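# Place necklace in jewelry box long compartment, bangles excluded

## Task

Get the whole necklace inside the long compartment of the jewelry box, making sure none of the bangles end up in that compartment; then release it and pull the hands away.

## Robot and tools

Robot and arms. Two arms, left_arm and right_arm, each ending in a five-finger hand. The right_arm hand is a right hand; the left_arm hand is its mirror image. Base positions in the scene frame: left_arm at (0, +0.288, +0.037) m, right_arm at (+0.021, -0.372, +0.032) m, both facing almost straight along +x. A fixed post stands behind the arms, and a camera stand sits between them just behind the bases; avoid both.

Frame. All printed poses use the scene frame: origin at table-top height midway between the nominal bases, +x out over the table, +y toward left_arm, +z up. Image left and right do not match arm names. Each arm reports a hand point about 0.05 m in front of the palm. Its +z runs along the straight fingers, +y leaves the palm, and +x crosses the palm away from the thumb on the right hand (toward the thumb on the left hand). Straight fingers extend 0.06 to 0.07 m past the point, with their centre lines 0.06 m behind it along -y. A wrist bracket on the little-finger side can strike objects.

The 28-number row. Every row is one flat list of 28 values in [-1, 1] covering both arms, even if one arm is idle: left dx, dy, dz, rx, ry, rz, then left little, ring, middle, index, thumb_bend, thumb_turn, force_limit, speed; then the same fourteen for the right arm. The six pose values are offsets, not poses: they shift the hand point relative to its Hand target as it stood when the action or move began, along scene axes, and 1.0 equals 0.6 m or 180 degrees. rx, ry, rz form a single rotation vector, turning about the hand point. Sending six zeros asks nothing new of that arm; repeating a nonzero offset moves it further. The six finger values are absolute targets: -1 open or straight, +1 curled; thumb_turn -1 puts the thumb beside the palm, +1 opposite the fingers. force_limit maps -1..+1 linearly to about 0..10 N at the fingertip (0..15 N for the two thumb motors). speed rises from nearly zero at -1 to full at +0.48 and stays full above. There is no keep-as-is value: to leave a hand alone, resend the eight hand numbers of the last row actually run for it; before any row has run, use its hand_measured six plus hand_force_limit and hand_speed.

Tools.
execute_actions: actions is a list of actions; each action is a list of up to 15 rows, each row one 1/30 s control step; a short action holds its final row until step 15. All rows of one action count from that action's starting Hand target. cameras optionally names cameras (cam_high, cam_low, cam_left_wrist, cam_right_wrist, or ["all"]); an empty actions list returns all images by default.
move: target is one 28-number row or a list of up to 15 rows; every row's offsets count from the same starting Hand targets, not from the previous row. speed is the path's top speed in m/s (0.002 to 4.3, default 0.25), one value or one per target; turning is capped at twice that in rad/s. blend, in m, rounds corners between listed targets; 0 stops at each. blocking=false returns after about 0.5 s while the motion continues. The whole list shares a 10 s budget. Paths are straight lines that ignore obstacles and the other arm; faster moves stray and hit harder. The result adds a move: line giving the ending (done, off_target, moving, held, fault) and limits (paced means a pose was clipped, held means steps were withheld).
wait: seconds from 0 to 3600; sends nothing new and returns early if a running move ends.
stop: brakes a running move.
zoom_image: camera plus region [x0, y0, x1, y1] in pixels of that camera's latest image, at most 504 by 504; images are 896x504.
show_instructions: shows the reference image pages (a five-finger left hand diagram).
finished_scene: ends the scene for good; scene may be 1 or omitted.

Results. end_effector_position (m) and end_effector_quat_wxyz per arm in the scene frame, possibly off by a few cm. Hand target is the last commanded pose after clipping; next offsets start there. hand_measured, hand_stopped_by (moving, target, force, stalled, fault) and hand_load_n list six values in the motor order above; load is positive when something forces a finger open, and a lost grip shows as load dropping near zero. Joint torques, temperatures and velocities also appear.

Behaviour to expect. Commanded orientation is clipped to 40 degrees from the measured one each step. Arms often rest 1 to 3 cm (up to 5) below target from friction and weight; a new execute_actions call, even with zero offsets, re-requests the target, or send the remaining gap as an offset. An arm blocked by something keeps pressing until you command it back past its hand point. Grips: thumb opposed, fingers close around items roughly 0.035 to 0.065 m thick, handles down to about 0.025 m; thumb tip against index pad can pinch light items. A motor only starts when its target changes by at least 0.002; to squeeze harder, raise force_limit and send a more-closed target. For a gentle grip use speed -0.94 or lower.

Avoid: anything leaving the table, dropping or releasing moving parts, fast impacts on fixed or heavy objects, excessive finger force, and any contact between the two arms or hands (it can end the scene). Long stretched holds or pushing at unreachable poses heat motors; at 85 °C a MOTOR HOT line appears, and at 100 °C that arm drops and stops for 30 to 60 s. Loose objects may occasionally get a small external nudge.

Each tool is called after "Call:" as a command line: name --argument value for each argument, lists and objects as JSON in quotes; but a table of rows of numbers goes row by row, as --pt "numbers of a row", without its own name.

Reference images:

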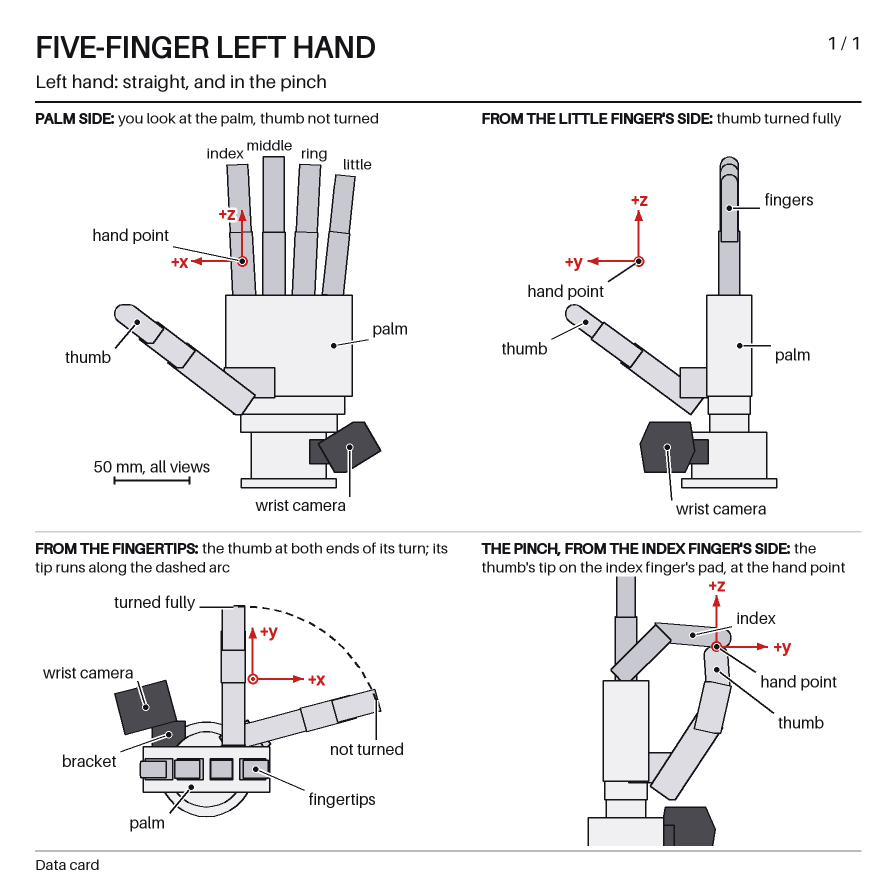

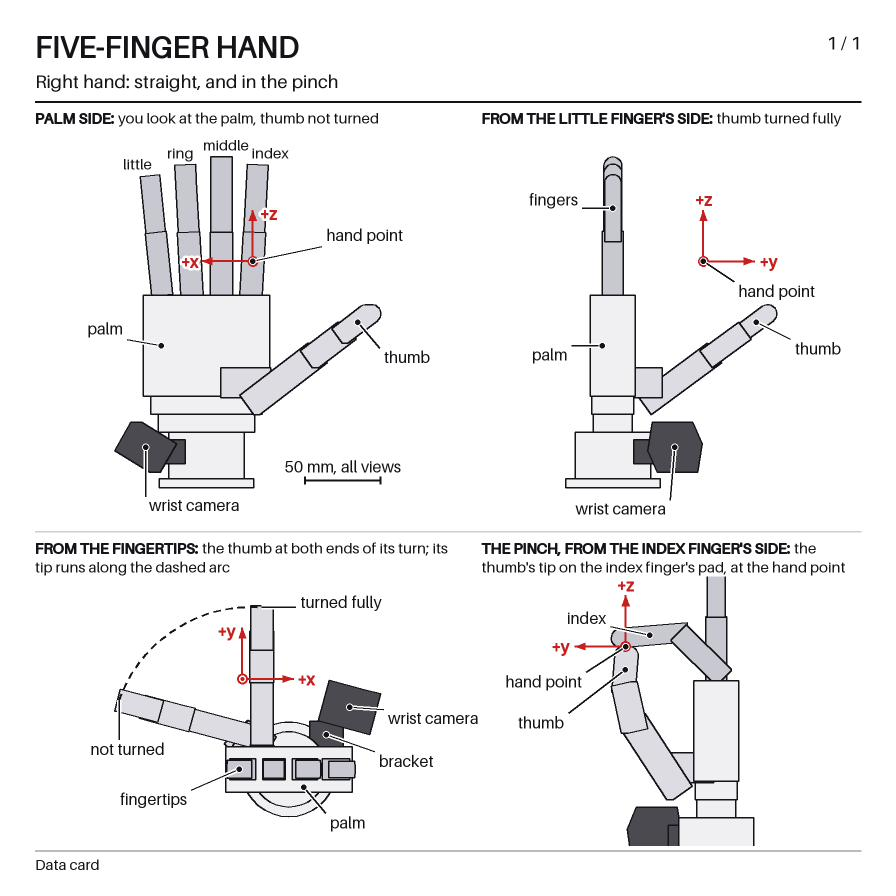

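## Session

Call:
execute_actions --actions '[]'

Scene clock: 0.00 s.
left_arm: end_effector_position=(+0.5169, +0.2335, +0.3460) hand_measured=(-1.000, -1.000, -1.000, -1.000, -1.000, -1.000) hand_load_n=(-0.5, +0.0, +0.0, +0.0, +0.0, +0.0) hand_stopped_by=(target, target, target, target, target, target) hand_force_limit=0.00 hand_speed=-0.80 end_effector_quat_wxyz=(+0.415, +0.018, +0.906, -0.084) | right_arm: end_effector_position=(+0.0358, -0.0284, +0.0957) hand_measured=(-1.000, -1.000, -1.000, -1.000, -1.000, -1.000) hand_load_n=(+0.0, +0.0, +0.0, +0.0, +0.0, +0.0) hand_stopped_by=(target, target, target, target, target, target) hand_force_limit=0.00 hand_speed=-0.80 end_effector_quat_wxyz=(+0.569, -0.615, -0.545, -0.046)
Joint positions: left_arm=[-0.256 1.219 1.227 -0.706 0.011 1.401] | right_arm=[1.137 1.003 0.294 0.044 -0.969 -1.379]
Joint velocities: within noise
Joint torques (N m): no reading
Motor temperatures (°C): left_arm=[25 25 31 21 26 26] | right_arm=[32 31 27 23 21 20]
Heat: left arm: hottest elbow 31 °C; right arm: hottest waist 32 °C.
Hand target: left_arm +0.5225, +0.2324, +0.3667; +0.433, +0.018, +0.897, -0.087 | right_arm +0.0397, -0.0199, +0.1058; +0.573, -0.608, -0.547, -0.055

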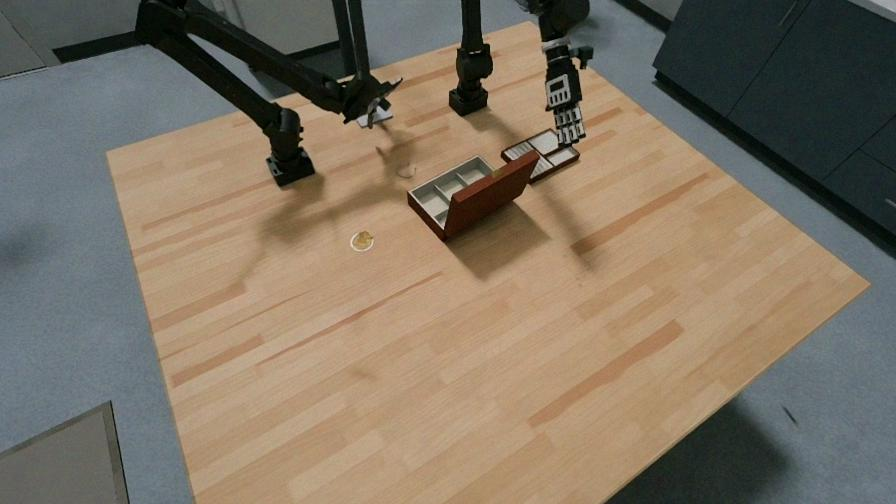

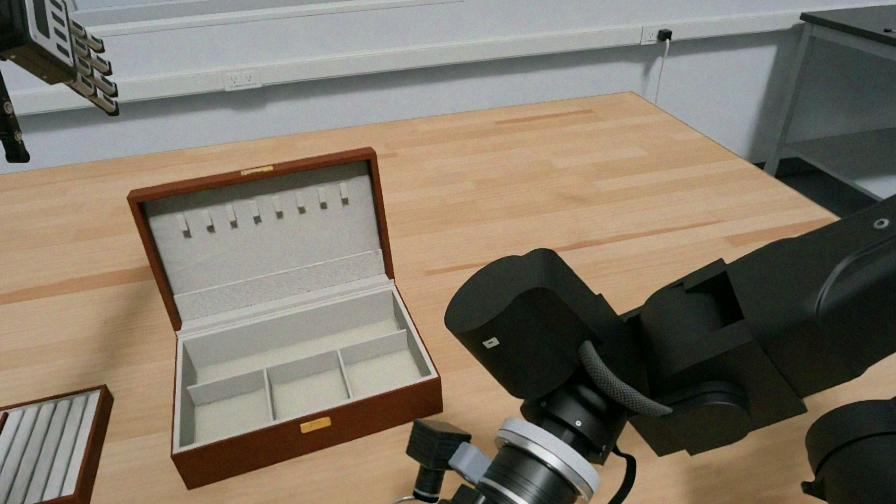

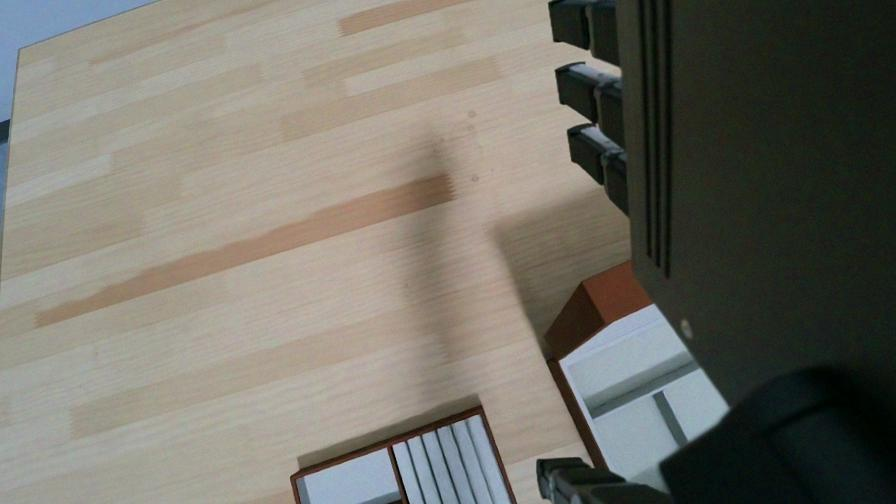

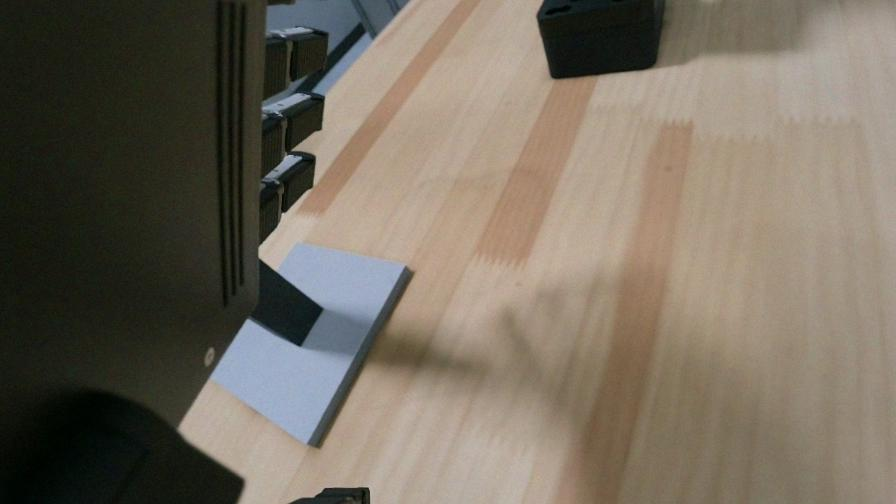

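Call:
zoom_image --camera "cam_high" --region '[320, 120, 600, 280]'

Call:
zoom_image --camera "cam_high" --region '[330, 150, 440, 260]'

Scaled by 1.800 from the camera's image (finer frame: 1280x720).

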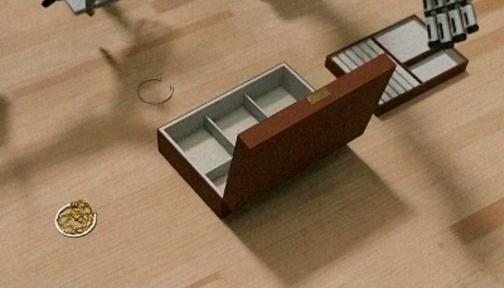

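Scaled by 4.582 from the camera's image (finer frame: 1280x720).

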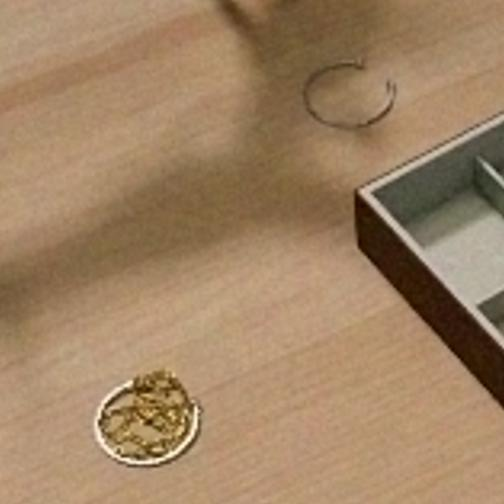

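Call:
move --target '[0,0,0,0,0,0,-1,-1,-1,-1,-1,-1,0,-0.8, 0.3,-0.217,0.24,0.0227,0.1628,-0.389,-1,-1,-1,-1,-1,-1,0,-0.8]' --cameras '["cam_high","cam_right_wrist"]'

Scene clock: 14.27 s.
left_arm: end_effector_position=(+0.5169, +0.2335, +0.3460) hand_measured=(-1.000, -1.000, -1.000, -1.000, -1.000, -1.000) hand_load_n=(+0.0, +0.0, +0.0, +0.0, +0.5, +0.0) hand_stopped_by=(target, target, target, target, target, target) hand_force_limit=0.00 hand_speed=-0.80 end_effector_quat_wxyz=(+0.415, +0.018, +0.906, -0.084) | right_arm: end_effector_position=(+0.2122, -0.1493, +0.2178) hand_measured=(-1.000, -1.000, -1.000, -1.000, -1.000, -1.000) hand_load_n=(+0.0, +0.0, +0.0, +0.0, +0.0, +0.0) hand_stopped_by=(target, target, target, target, target, target) hand_force_limit=0.00 hand_speed=-0.80 end_effector_quat_wxyz=(-0.560, +0.796, -0.049, +0.225)
Joint positions: left_arm=[-0.256 1.219 1.227 -0.706 0.011 1.401] | right_arm=[0.475 0.368 0.363 -0.335 -0.62 -0.523]
Joint torques (N m): left_arm=[0.56 -8.35 10.74 1.77 0.04 0.04] | right_arm=[-0.15 0.91 13.34 1.26 -0.21 0.21]
Heat: left arm: hottest elbow 33 °C; right arm: hottest waist 32 °C.
Hand target: left_arm +0.5225, +0.2324, +0.3667; +0.433, +0.018, +0.897, -0.087 | right_arm +0.2196, -0.1501, +0.2499; -0.570, +0.783, -0.051, +0.242
Off the commanded pose: left_arm 0.021 m, 2 deg | right_arm 0.033 m, 3 deg.
move: off_target (right_arm)

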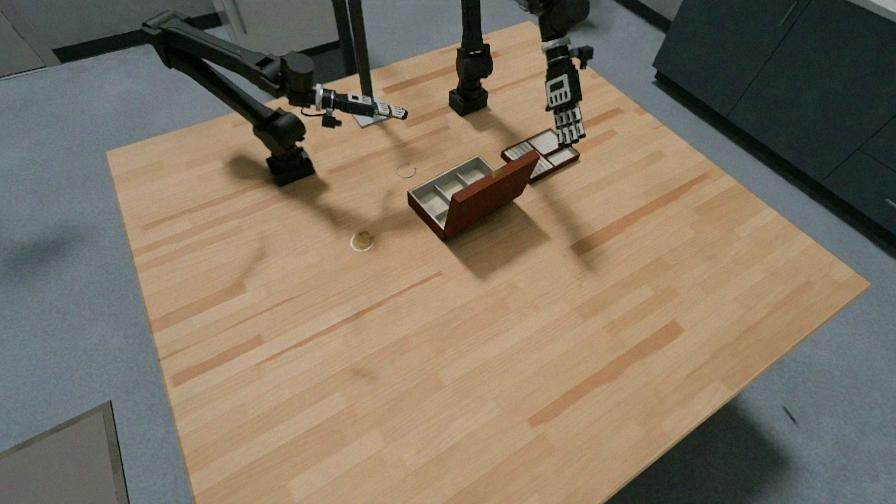

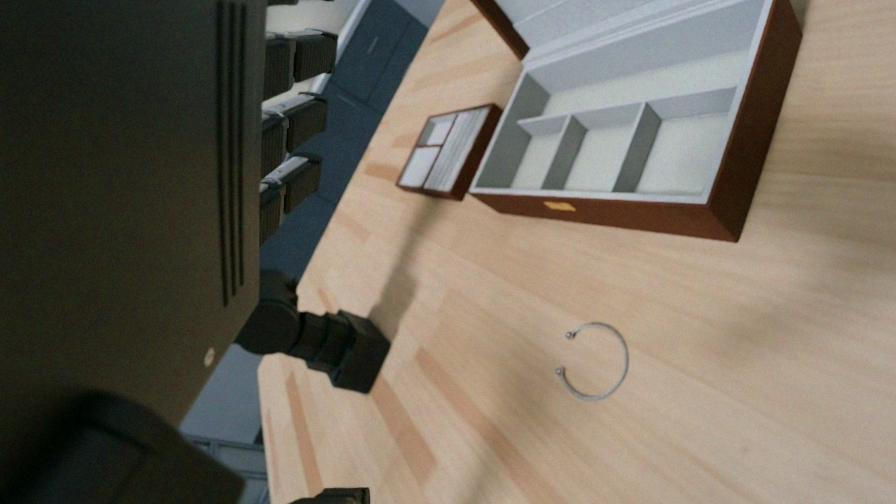

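Call:
move --target '[0,0,0,0,0,0,-1,-1,-1,-1,-1,-1,0,-0.8, 0.033,-0.2,0.0,0.0227,0.1628,-0.389,-1,-1,-1,-1,-1,-1,0,-0.8]' --cameras '["cam_high","cam_right_wrist"]'

Scene clock: 18.90 s.
left_arm: end_effector_position=(+0.5169, +0.2335, +0.3460) hand_measured=(-1.000, -1.000, -1.000, -1.000, -1.000, -1.000) hand_load_n=(-0.5, +0.0, +0.0, +0.0, +0.0, +0.0) hand_stopped_by=(target, target, target, target, target, target) hand_force_limit=0.00 hand_speed=-0.80 end_effector_quat_wxyz=(+0.415, +0.018, +0.906, -0.084) | right_arm: end_effector_position=(+0.2362, -0.2771, +0.2249) hand_measured=(-1.000, -1.000, -1.000, -1.000, -1.000, -1.000) hand_load_n=(+0.0, +0.0, +0.0, +0.0, +0.0, +0.0) hand_stopped_by=(target, target, target, target, target, target) hand_force_limit=0.00 hand_speed=-0.80 end_effector_quat_wxyz=(-0.308, +0.635, -0.629, +0.328)
Joint positions: left_arm=[-0.256 1.219 1.227 -0.706 0.011 1.401] | right_arm=[0.631 0.359 0.575 -0.97 0.515 0.398]
Joint torques (N m): left_arm=[0.56 -8.29 10.7 1.76 0.04 0.02] | right_arm=[1.9 2.84 12.77 1.03 0.35 0.22]
Heat: left arm: hottest elbow 34 °C; right arm: hottest waist 32 °C.
Hand target: left_arm +0.5225, +0.2324, +0.3667; +0.433, +0.018, +0.897, -0.087 | right_arm +0.2394, -0.2701, +0.2497; -0.325, +0.627, -0.628, +0.327
Off the commanded pose: left_arm 0.021 m, 2 deg | right_arm 0.026 m, 2 deg.
move: off_target (right_arm)

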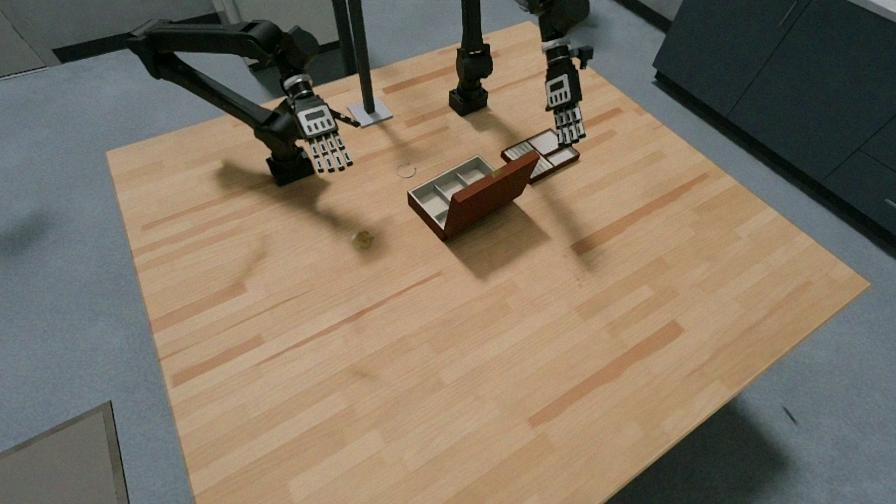

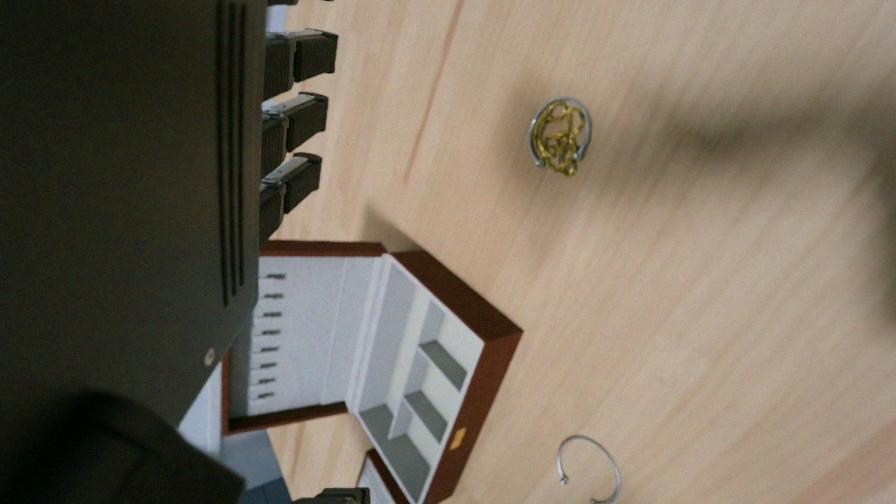

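Call:
zoom_image --camera "cam_right_wrist" --region '[490, 70, 630, 200]'

Scaled by 3.600 from the camera's image (finer frame: 1280x720).

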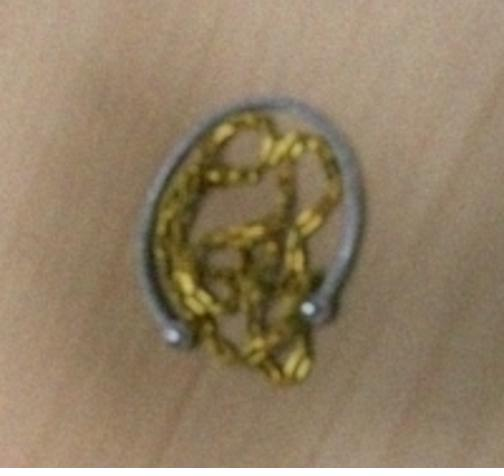

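Call:
move --target '[0,0,0,0,0,0,-1,-1,-1,-1,-1,-1,0,-0.8, 0.0,0.0,-0.08,0,0,0,-1,-1,0.25,0.25,-0.3,1,-0.2,-0.2]' --cameras '["cam_high","cam_right_wrist"]'

Scene clock: 25.07 s.
left_arm: end_effector_position=(+0.5169, +0.2335, +0.3460) hand_measured=(-1.000, -1.000, -1.000, -1.000, -1.000, -1.000) hand_load_n=(+0.0, +0.0, +0.0, +0.0, +0.0, +0.0) hand_stopped_by=(target, target, target, target, target, target) hand_force_limit=0.00 hand_speed=-0.80 end_effector_quat_wxyz=(+0.415, +0.018, +0.906, -0.084) | right_arm: end_effector_position=(+0.2368, -0.2764, +0.1953) hand_measured=(-1.000, -1.000, +0.250, +0.250, -0.300, +1.000) hand_load_n=(+0.0, +0.0, +0.0, +0.0, +0.0, +0.0) hand_stopped_by=(target, target, target, target, target, target) hand_force_limit=-0.20 hand_speed=-0.20 end_effector_quat_wxyz=(-0.308, +0.634, -0.629, +0.328)
Joint positions: left_arm=[-0.256 1.219 1.227 -0.706 0.011 1.401] | right_arm=[0.635 0.342 0.494 -0.909 0.519 0.403]
Joint torques (N m): left_arm=[0.44 -8.47 10.7 1.81 0.03 0.03] | right_arm=[1.9 1.38 8.99 2.29 0.35 0.2]
Heat: left arm: hottest elbow 34 °C; right arm: hottest waist 31 °C.
Hand target: left_arm +0.5225, +0.2324, +0.3667; +0.433, +0.018, +0.897, -0.087 | right_arm +0.2394, -0.2701, +0.2019; -0.325, +0.627, -0.628, +0.327
Off the commanded pose: left_arm 0.021 m, 2 deg | right_arm 0.009 m, 2 deg.
move: done

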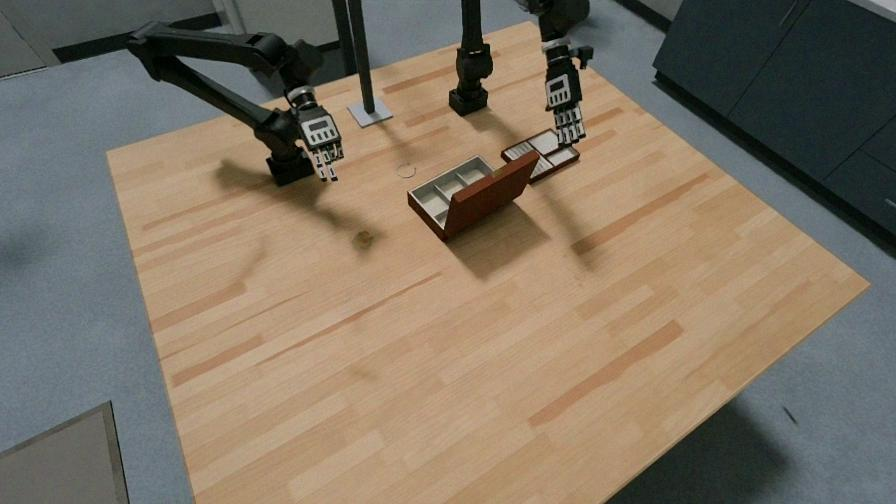

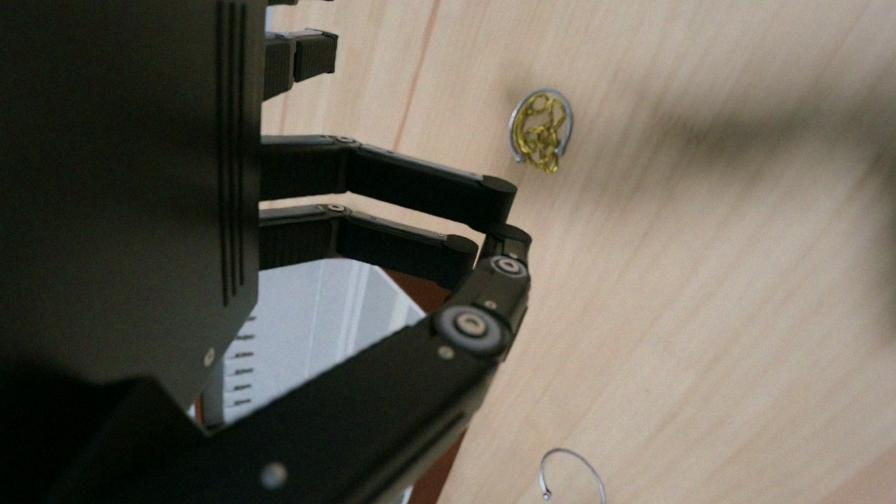

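Call:
zoom_image --camera "cam_right_wrist" --region '[380, 80, 600, 360]'

Scaled by 1.800 from the camera's image (finer frame: 1280x720).

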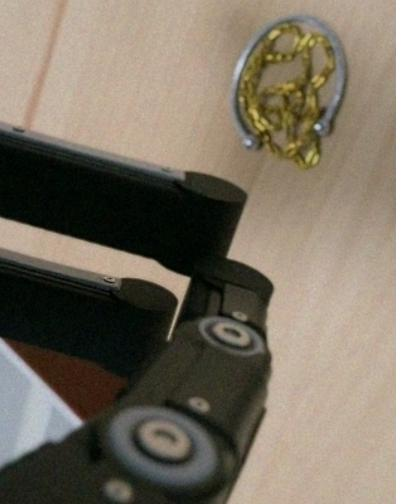

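Call:
move --target '[0,0,0,0,0,0,-1,-1,-1,-1,-1,-1,0,-0.8, 0.15,0.05,-0.145,0,0,0,-1,-1,-0.1,-0.1,-0.3,1,-0.2,-0.2]' --cameras '["cam_high","cam_right_wrist"]' --speed 0.15

Scene clock: 29.53 s.
left_arm: end_effector_position=(+0.5169, +0.2335, +0.3460) hand_measured=(-1.000, -1.000, -1.000, -1.000, -1.000, -1.000) hand_load_n=(+0.0, +0.0, +0.0, +0.0, +0.0, +0.0) hand_stopped_by=(target, target, target, target, target, target) hand_force_limit=0.00 hand_speed=-0.80 end_effector_quat_wxyz=(+0.415, +0.018, +0.906, -0.084) | right_arm: end_effector_position=(+0.3231, -0.2378, +0.1128) hand_measured=(-1.000, -1.000, -0.100, -0.100, -0.300, +1.000) hand_load_n=(+0.0, +0.0, +0.0, +0.0, +0.5, +0.0) hand_stopped_by=(target, target, target, target, target, target) hand_force_limit=-0.20 hand_speed=-0.20 end_effector_quat_wxyz=(-0.323, +0.630, -0.629, +0.321)
Joint positions: left_arm=[-0.256 1.219 1.227 -0.706 0.011 1.401] | right_arm=[0.519 0.784 0.366 -0.274 0.414 0.324]
Joint torques (N m): left_arm=[0.44 -8.23 10.71 1.78 0.03 0.04] | right_arm=[-0.26 -0.38 8.68 2.39 0.04 -0.1]
Heat: left arm: hottest elbow 35 °C; right arm: hottest waist 31 °C.
Hand target: left_arm +0.5225, +0.2324, +0.3667; +0.433, +0.018, +0.897, -0.087 | right_arm +0.3294, -0.2401, +0.1148; -0.325, +0.627, -0.628, +0.327
Off the commanded pose: left_arm 0.021 m, 2 deg | right_arm 0.007 m, 1 deg.
move: done

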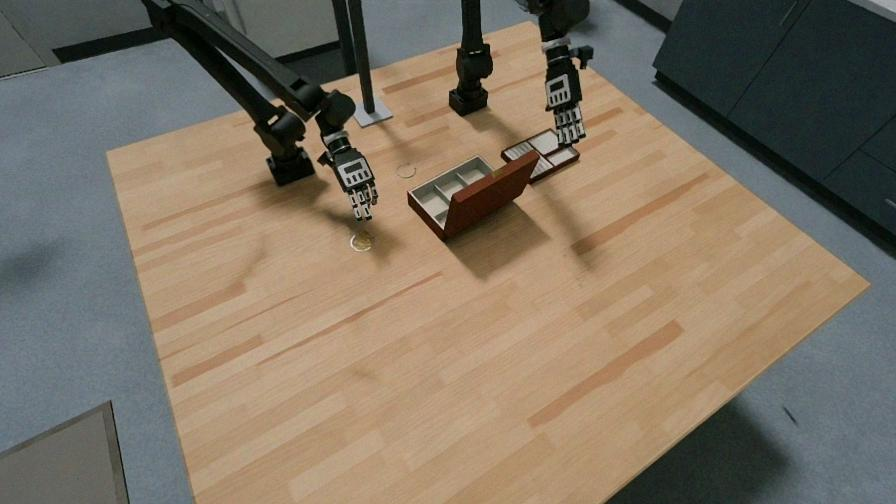

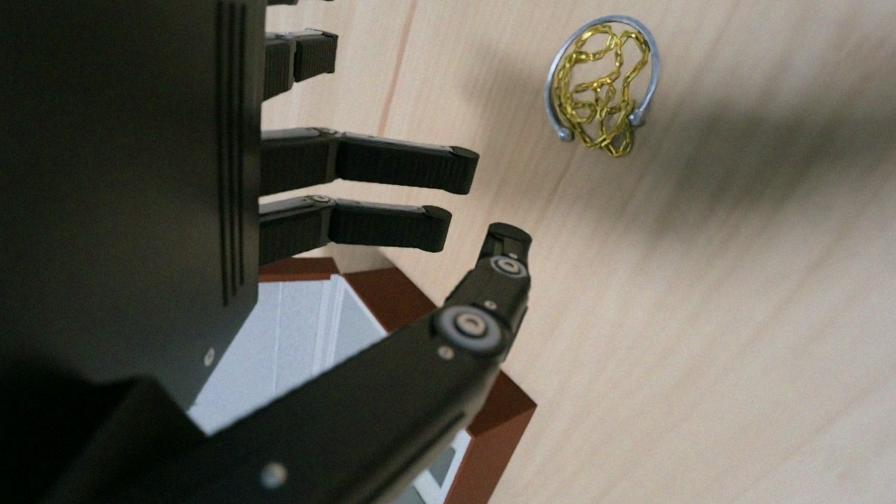

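Call:
move --target '[0,0,0,0,0,0,-1,-1,-1,-1,-1,-1,0,-0.8, 0.062,-0.023,-0.088,0,0,0,-1,-1,0.05,0.05,-0.3,1,-0.2,-0.2]' --cameras '["cam_high","cam_right_wrist"]' --speed 0.1

Call:
zoom_image --camera "cam_right_wrist" --region '[400, 60, 700, 320]'

Scene clock: 32.87 s.
left_arm: end_effector_position=(+0.5169, +0.2335, +0.3460) hand_measured=(-1.000, -1.000, -1.000, -1.000, -1.000, -1.000) hand_load_n=(+0.0, +0.0, +0.0, +0.0, +0.0, +0.0) hand_stopped_by=(target, target, target, target, target, target) hand_force_limit=0.00 hand_speed=-0.80 end_effector_quat_wxyz=(+0.415, +0.018, +0.906, -0.084) | right_arm: end_effector_position=(+0.3623, -0.2498, +0.0625) hand_measured=(-1.000, -1.000, +0.050, +0.050, -0.300, +1.000) hand_load_n=(+0.0, +0.0, +0.0, +0.0, +0.0, +0.0) hand_stopped_by=(target, target, target, target, target, target) hand_force_limit=-0.20 hand_speed=-0.20 end_effector_quat_wxyz=(-0.325, +0.629, -0.629, +0.321)
Joint positions: left_arm=[-0.256 1.219 1.227 -0.706 0.011 1.401] | right_arm=[0.392 1.056 0.324 0.073 0.314 0.241]
Joint torques (N m): left_arm=[0.62 -8.59 10.73 1.8 0.04 0.04] | right_arm=[-0.21 -1.85 7.13 2.43 -0.02 -0.11]
Motor temperatures (°C): left_arm=[25 26 35 21 26 26] | right_arm=[31 31 32 23 21 20]
Heat: left arm: hottest elbow 35 °C; right arm: hottest elbow 32 °C.
Hand target: left_arm +0.5225, +0.2324, +0.3667; +0.433, +0.018, +0.897, -0.087 | right_arm +0.3665, -0.2539, +0.0619; -0.325, +0.627, -0.628, +0.327
Off the commanded pose: left_arm 0.021 m, 2 deg | right_arm 0.006 m, 1 deg.
move: done

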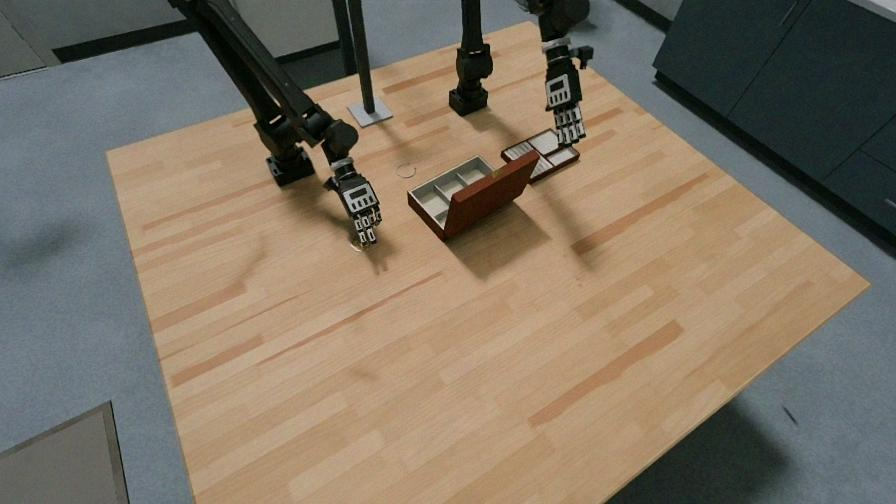

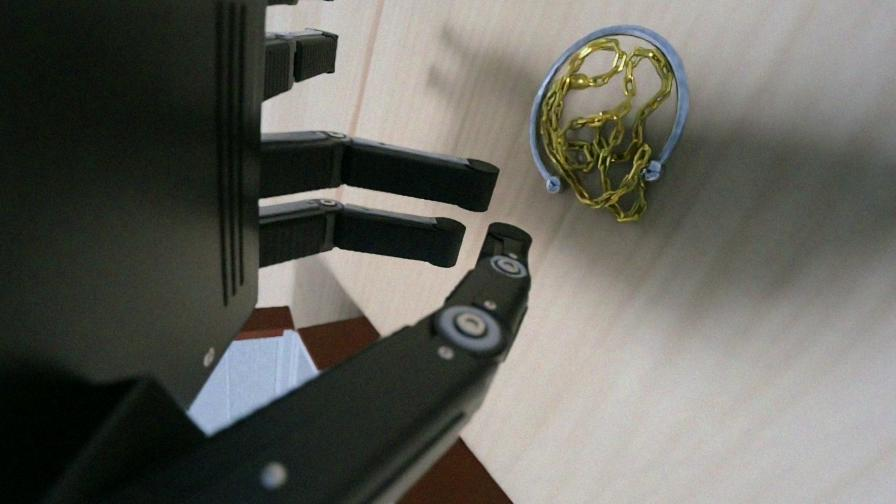

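Scaled by 1.680 from the camera's image (finer frame: 1280x720).

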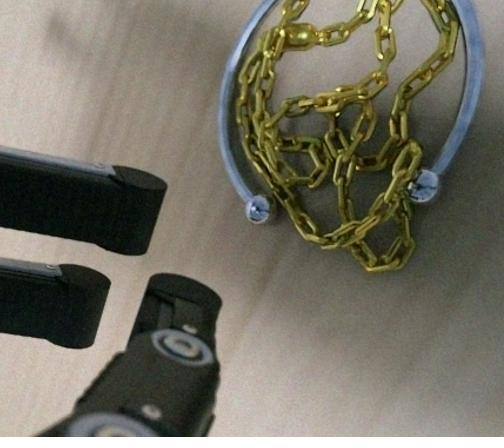

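Call:
move --target '[0,0,0,0,0,0,-1,-1,-1,-1,-1,-1,0,-0.8, 0.0,-0.023,-0.037,0,0,0,-1,-1,0.05,0.05,-0.3,1,-0.2,-0.2]' --cameras '["cam_high","cam_right_wrist"]' --speed 0.08

Call:
zoom_image --camera "cam_high" --region '[310, 180, 430, 280]'

Scene clock: 35.17 s.
left_arm: end_effector_position=(+0.5169, +0.2335, +0.3460) hand_measured=(-1.000, -1.000, -1.000, -1.000, -1.000, -1.000) hand_load_n=(+0.0, +0.0, +0.0, +0.0, +0.0, +0.0) hand_stopped_by=(target, target, target, target, target, target) hand_force_limit=0.00 hand_speed=-0.80 end_effector_quat_wxyz=(+0.415, +0.018, +0.906, -0.084) | right_arm: end_effector_position=(+0.3629, -0.2633, +0.0405) hand_measured=(-1.000, -1.000, +0.050, +0.050, -0.300, +1.000) hand_load_n=(+0.0, +0.0, +0.0, +0.0, +0.0, +0.0) hand_stopped_by=(target, target, target, target, target, target) hand_force_limit=-0.20 hand_speed=-0.20 end_effector_quat_wxyz=(-0.325, +0.629, -0.629, +0.321)
Joint positions: left_arm=[-0.256 1.219 1.227 -0.706 0.011 1.401] | right_arm=[0.337 1.127 0.28 0.199 0.27 0.206]
Joint torques (N m): left_arm=[0.62 -8.41 10.67 1.8 0.01 0.03] | right_arm=[-0.21 -2.26 6.52 2.51 -0.05 -0.11]
Heat: left arm: hottest elbow 35 °C; right arm: hottest elbow 32 °C.
Hand target: left_arm +0.5225, +0.2324, +0.3667; +0.433, +0.018, +0.897, -0.087 | right_arm +0.3666, -0.2677, +0.0398; -0.325, +0.627, -0.628, +0.327
Off the commanded pose: left_arm 0.021 m, 2 deg | right_arm 0.006 m, 1 deg.
move: done

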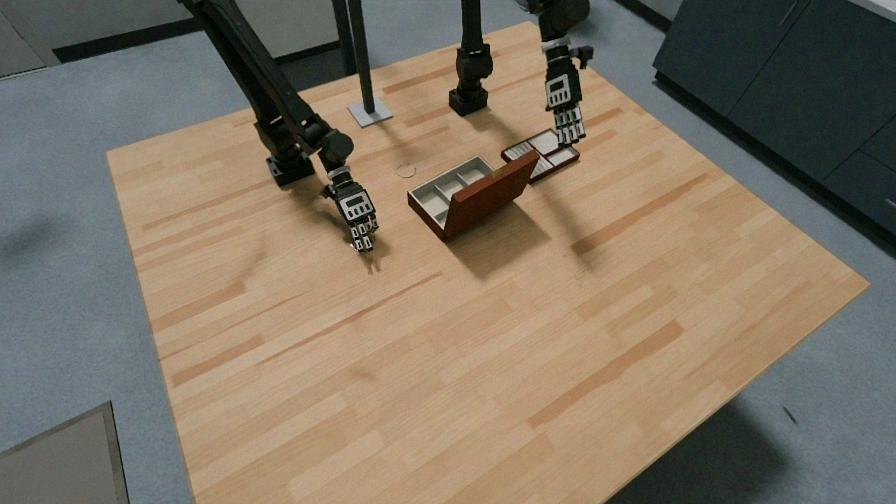

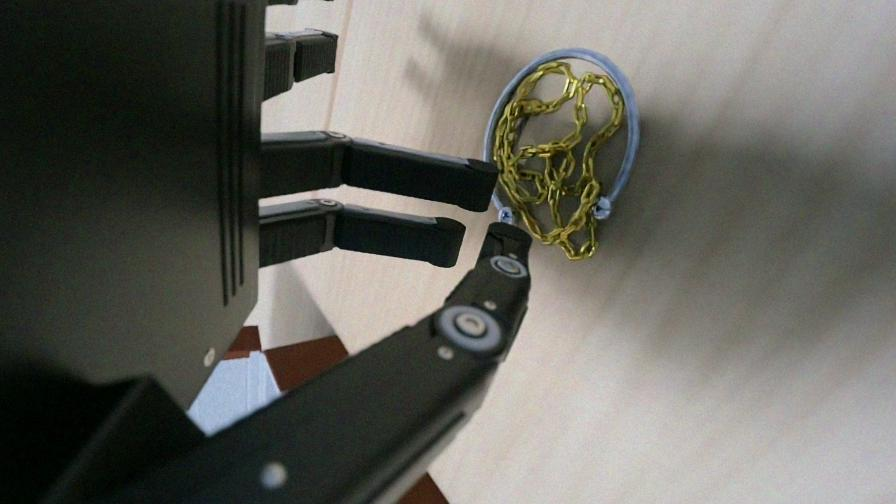

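Scaled by 4.200 from the camera's image (finer frame: 1280x720).

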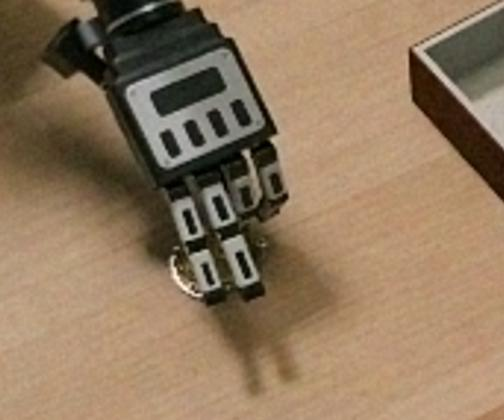

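Call:
move --target '[0,0,0,0,0,0,-1,-1,-1,-1,-1,-1,0,-0.8, 0.01,-0.028,-0.028,0,0,0,-1,-1,0.05,0.05,-0.3,1,-0.2,-0.2]' --cameras '["cam_high","cam_right_wrist"]' --speed 0.05

Call:
zoom_image --camera "cam_right_wrist" --region '[400, 60, 700, 320]'

Scene clock: 38.90 s.
left_arm: end_effector_position=(+0.5169, +0.2335, +0.3460) hand_measured=(-1.000, -1.000, -1.000, -1.000, -1.000, -1.000) hand_load_n=(+0.0, +0.0, +0.0, +0.0, -0.5, +0.0) hand_stopped_by=(target, target, target, target, target, target) hand_force_limit=0.00 hand_speed=-0.80 end_effector_quat_wxyz=(+0.415, +0.018, +0.906, -0.084) | right_arm: end_effector_position=(+0.3699, -0.2796, +0.0241) hand_measured=(-1.000, -1.000, +0.050, +0.050, -0.300, +1.000) hand_load_n=(+0.0, +0.0, +0.0, +0.0, +0.0, +0.0) hand_stopped_by=(target, target, target, target, target, target) hand_force_limit=-0.20 hand_speed=-0.20 end_effector_quat_wxyz=(-0.326, +0.628, -0.629, +0.321)
Joint positions: left_arm=[-0.256 1.219 1.227 -0.706 0.011 1.401] | right_arm=[0.261 1.212 0.263 0.313 0.209 0.16]
Joint torques (N m): left_arm=[0.73 -8.53 10.77 1.81 0 0.05] | right_arm=[-0.21 -2.61 5.85 2.51 -0.08 -0.1]
Heat: left arm: hottest elbow 35 °C; right arm: hottest elbow 32 °C.
Hand target: left_arm +0.5225, +0.2324, +0.3667; +0.433, +0.018, +0.897, -0.087 | right_arm +0.3726, -0.2845, +0.0230; -0.325, +0.627, -0.628, +0.327
Off the commanded pose: left_arm 0.021 m, 2 deg | right_arm 0.006 m, 1 deg.
move: done

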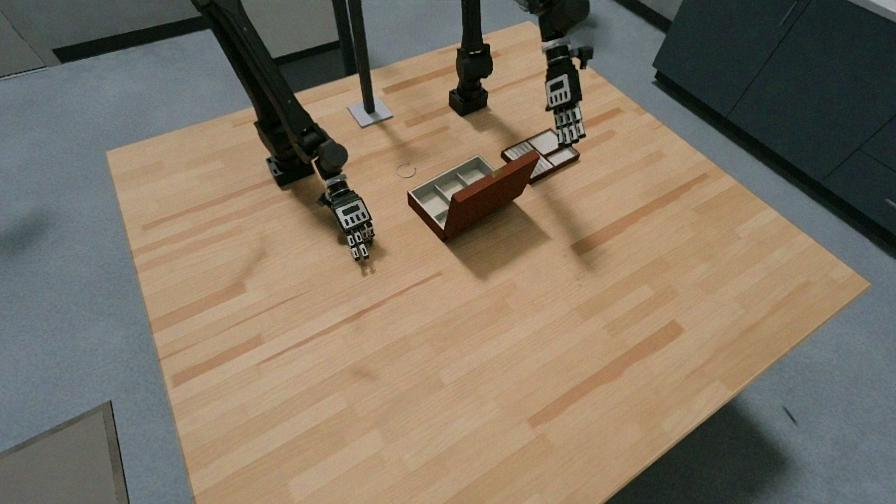

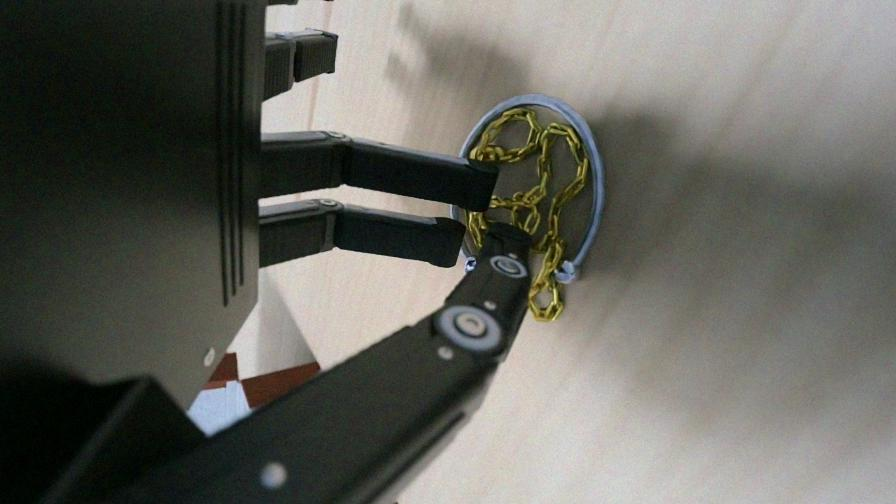

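Scaled by 1.680 from the camera's image (finer frame: 1280x720).

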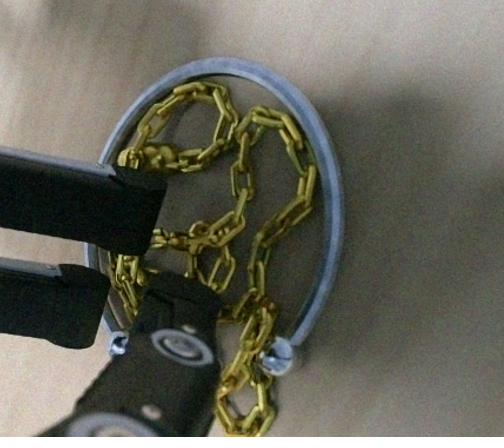

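Call:
move --target '[0,0,0,0,0,0,-1,-1,-1,-1,-1,-1,0,-0.8, 0.0,-0.015,-0.014,0,0,0,-1,-1,0.05,0.05,-0.3,1,-0.2,-0.2]' --cameras '["cam_right_wrist"]' --speed 0.04

Call:
zoom_image --camera "cam_right_wrist" --region '[400, 100, 640, 320]'

Scene clock: 40.50 s.
left_arm: end_effector_position=(+0.5169, +0.2335, +0.3460) hand_measured=(-1.000, -1.000, -1.000, -1.000, -1.000, -1.000) hand_load_n=(+0.0, +0.0, +0.0, +0.0, +0.0, +0.0) hand_stopped_by=(target, target, target, target, target, target) hand_force_limit=0.00 hand_speed=-0.80 end_effector_quat_wxyz=(+0.415, +0.018, +0.906, -0.084) | right_arm: end_effector_position=(+0.3739, -0.2876, +0.0195) hand_measured=(-1.000, -1.000, +0.050, +0.050, -0.300, +1.000) hand_load_n=(+0.0, +0.0, -0.5, +0.0, +0.0, +0.0) hand_stopped_by=(target, target, target, target, target, target) hand_force_limit=-0.20 hand_speed=-0.20 end_effector_quat_wxyz=(-0.330, +0.626, -0.628, +0.324)
Joint positions: left_arm=[-0.256 1.219 1.227 -0.706 0.011 1.401] | right_arm=[0.223 1.246 0.254 0.372 0.179 0.139]
Joint torques (N m): left_arm=[0.85 -8.53 10.69 1.81 0.02 0.04] | right_arm=[-0.21 -2.55 5.2 2.39 -0.11 -0.09]
Heat: left arm: hottest elbow 36 °C; right arm: hottest elbow 32 °C.
Hand target: left_arm +0.5225, +0.2324, +0.3667; +0.433, +0.018, +0.897, -0.087 | right_arm +0.3726, -0.2935, +0.0147; -0.325, +0.627, -0.628, +0.327
Off the commanded pose: left_arm 0.021 m, 2 deg | right_arm 0.008 m, 1 deg.
move: done

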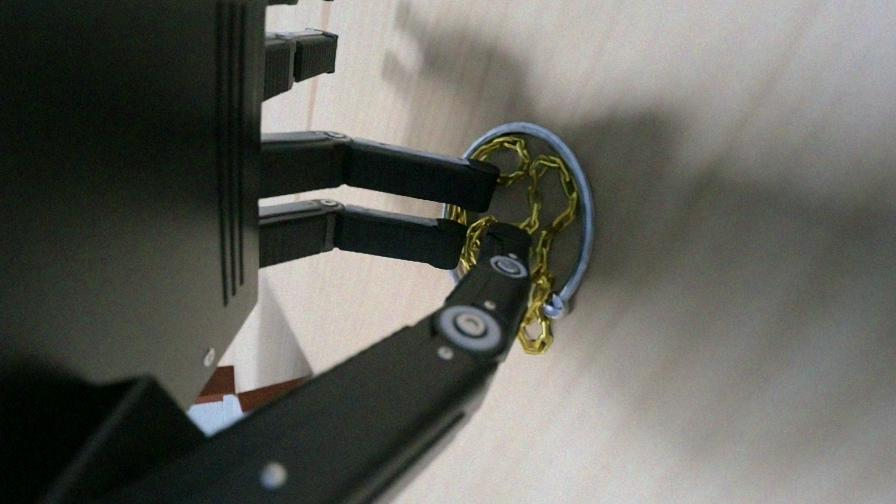

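Scaled by 2.100 from the camera's image (finer frame: 1280x720).

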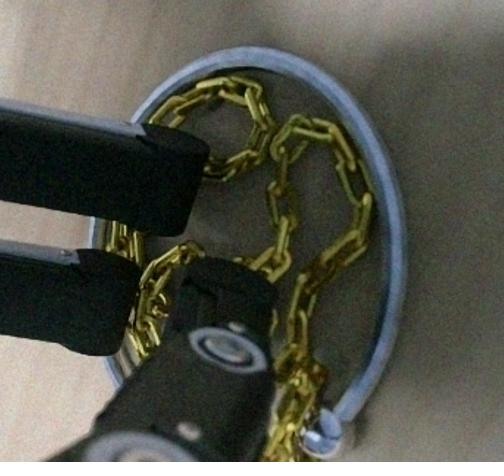

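Call:
move --target '[0,0,0,0,0,0,-1,-1,-1,-1,-1,-1,0,-0.8, 0.0,0.0,0.0,0,0,0,-1,-1,0.35,0.35,-0.3,1,-0.3,-0.7]' --cameras '["cam_right_wrist"]' --speed 0.04

Call:
zoom_image --camera "cam_right_wrist" --region '[400, 100, 640, 320]'

Scene clock: 42.37 s.
left_arm: end_effector_position=(+0.5169, +0.2335, +0.3460) hand_measured=(-1.000, -1.000, -1.000, -1.000, -1.000, -1.000) hand_load_n=(+0.0, +0.0, +0.0, +0.0, +0.0, +0.0) hand_stopped_by=(target, target, target, target, target, target) hand_force_limit=0.00 hand_speed=-0.80 end_effector_quat_wxyz=(+0.415, +0.018, +0.906, -0.084) | right_arm: end_effector_position=(+0.3705, -0.2885, +0.0158) hand_measured=(-1.000, -1.000, +0.322, +0.350, -0.300, +1.000) hand_load_n=(+0.0, +0.0, +7.0, +0.0, +1.5, +0.0) hand_stopped_by=(target, target, force, target, target, target) hand_force_limit=-0.30 hand_speed=-0.70 end_effector_quat_wxyz=(-0.327, +0.628, -0.629, +0.322)
Joint positions: left_arm=[-0.256 1.219 1.227 -0.706 0.011 1.401] | right_arm=[0.223 1.25 0.248 0.372 0.179 0.137]
Joint torques (N m): left_arm=[0.62 -8.35 10.66 1.8 0.03 0.03] | right_arm=[-0.21 -2.73 5.56 2.43 -0.09 -0.1]
Heat: left arm: hottest elbow 36 °C; right arm: hottest waist 31 °C.
Hand target: left_arm +0.5225, +0.2324, +0.3667; +0.433, +0.018, +0.897, -0.087 | right_arm +0.3726, -0.2936, +0.0146; -0.325, +0.627, -0.628, +0.327
Off the commanded pose: left_arm 0.021 m, 2 deg | right_arm 0.006 m, 1 deg.
move: done

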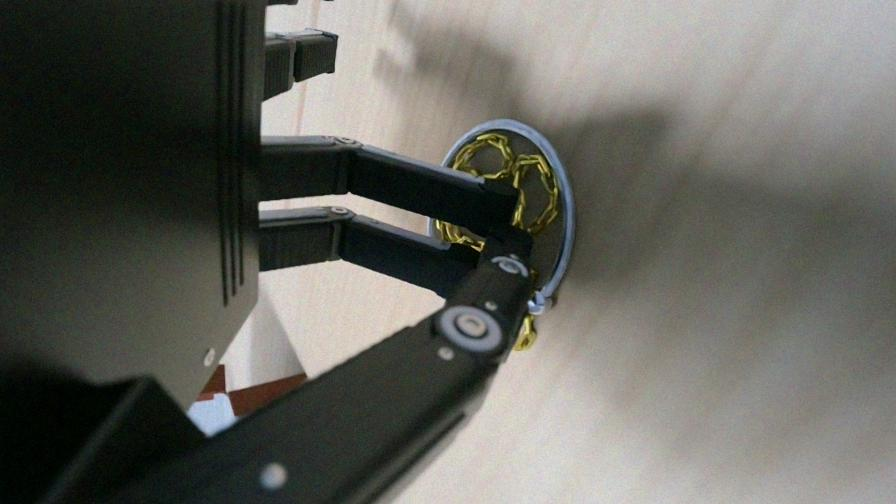

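Scaled by 2.100 from the camera's image (finer frame: 1280x720).

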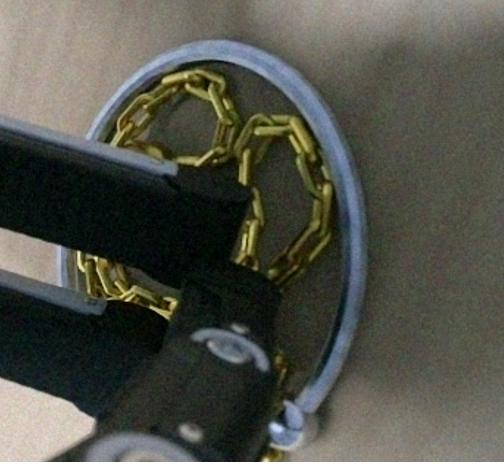

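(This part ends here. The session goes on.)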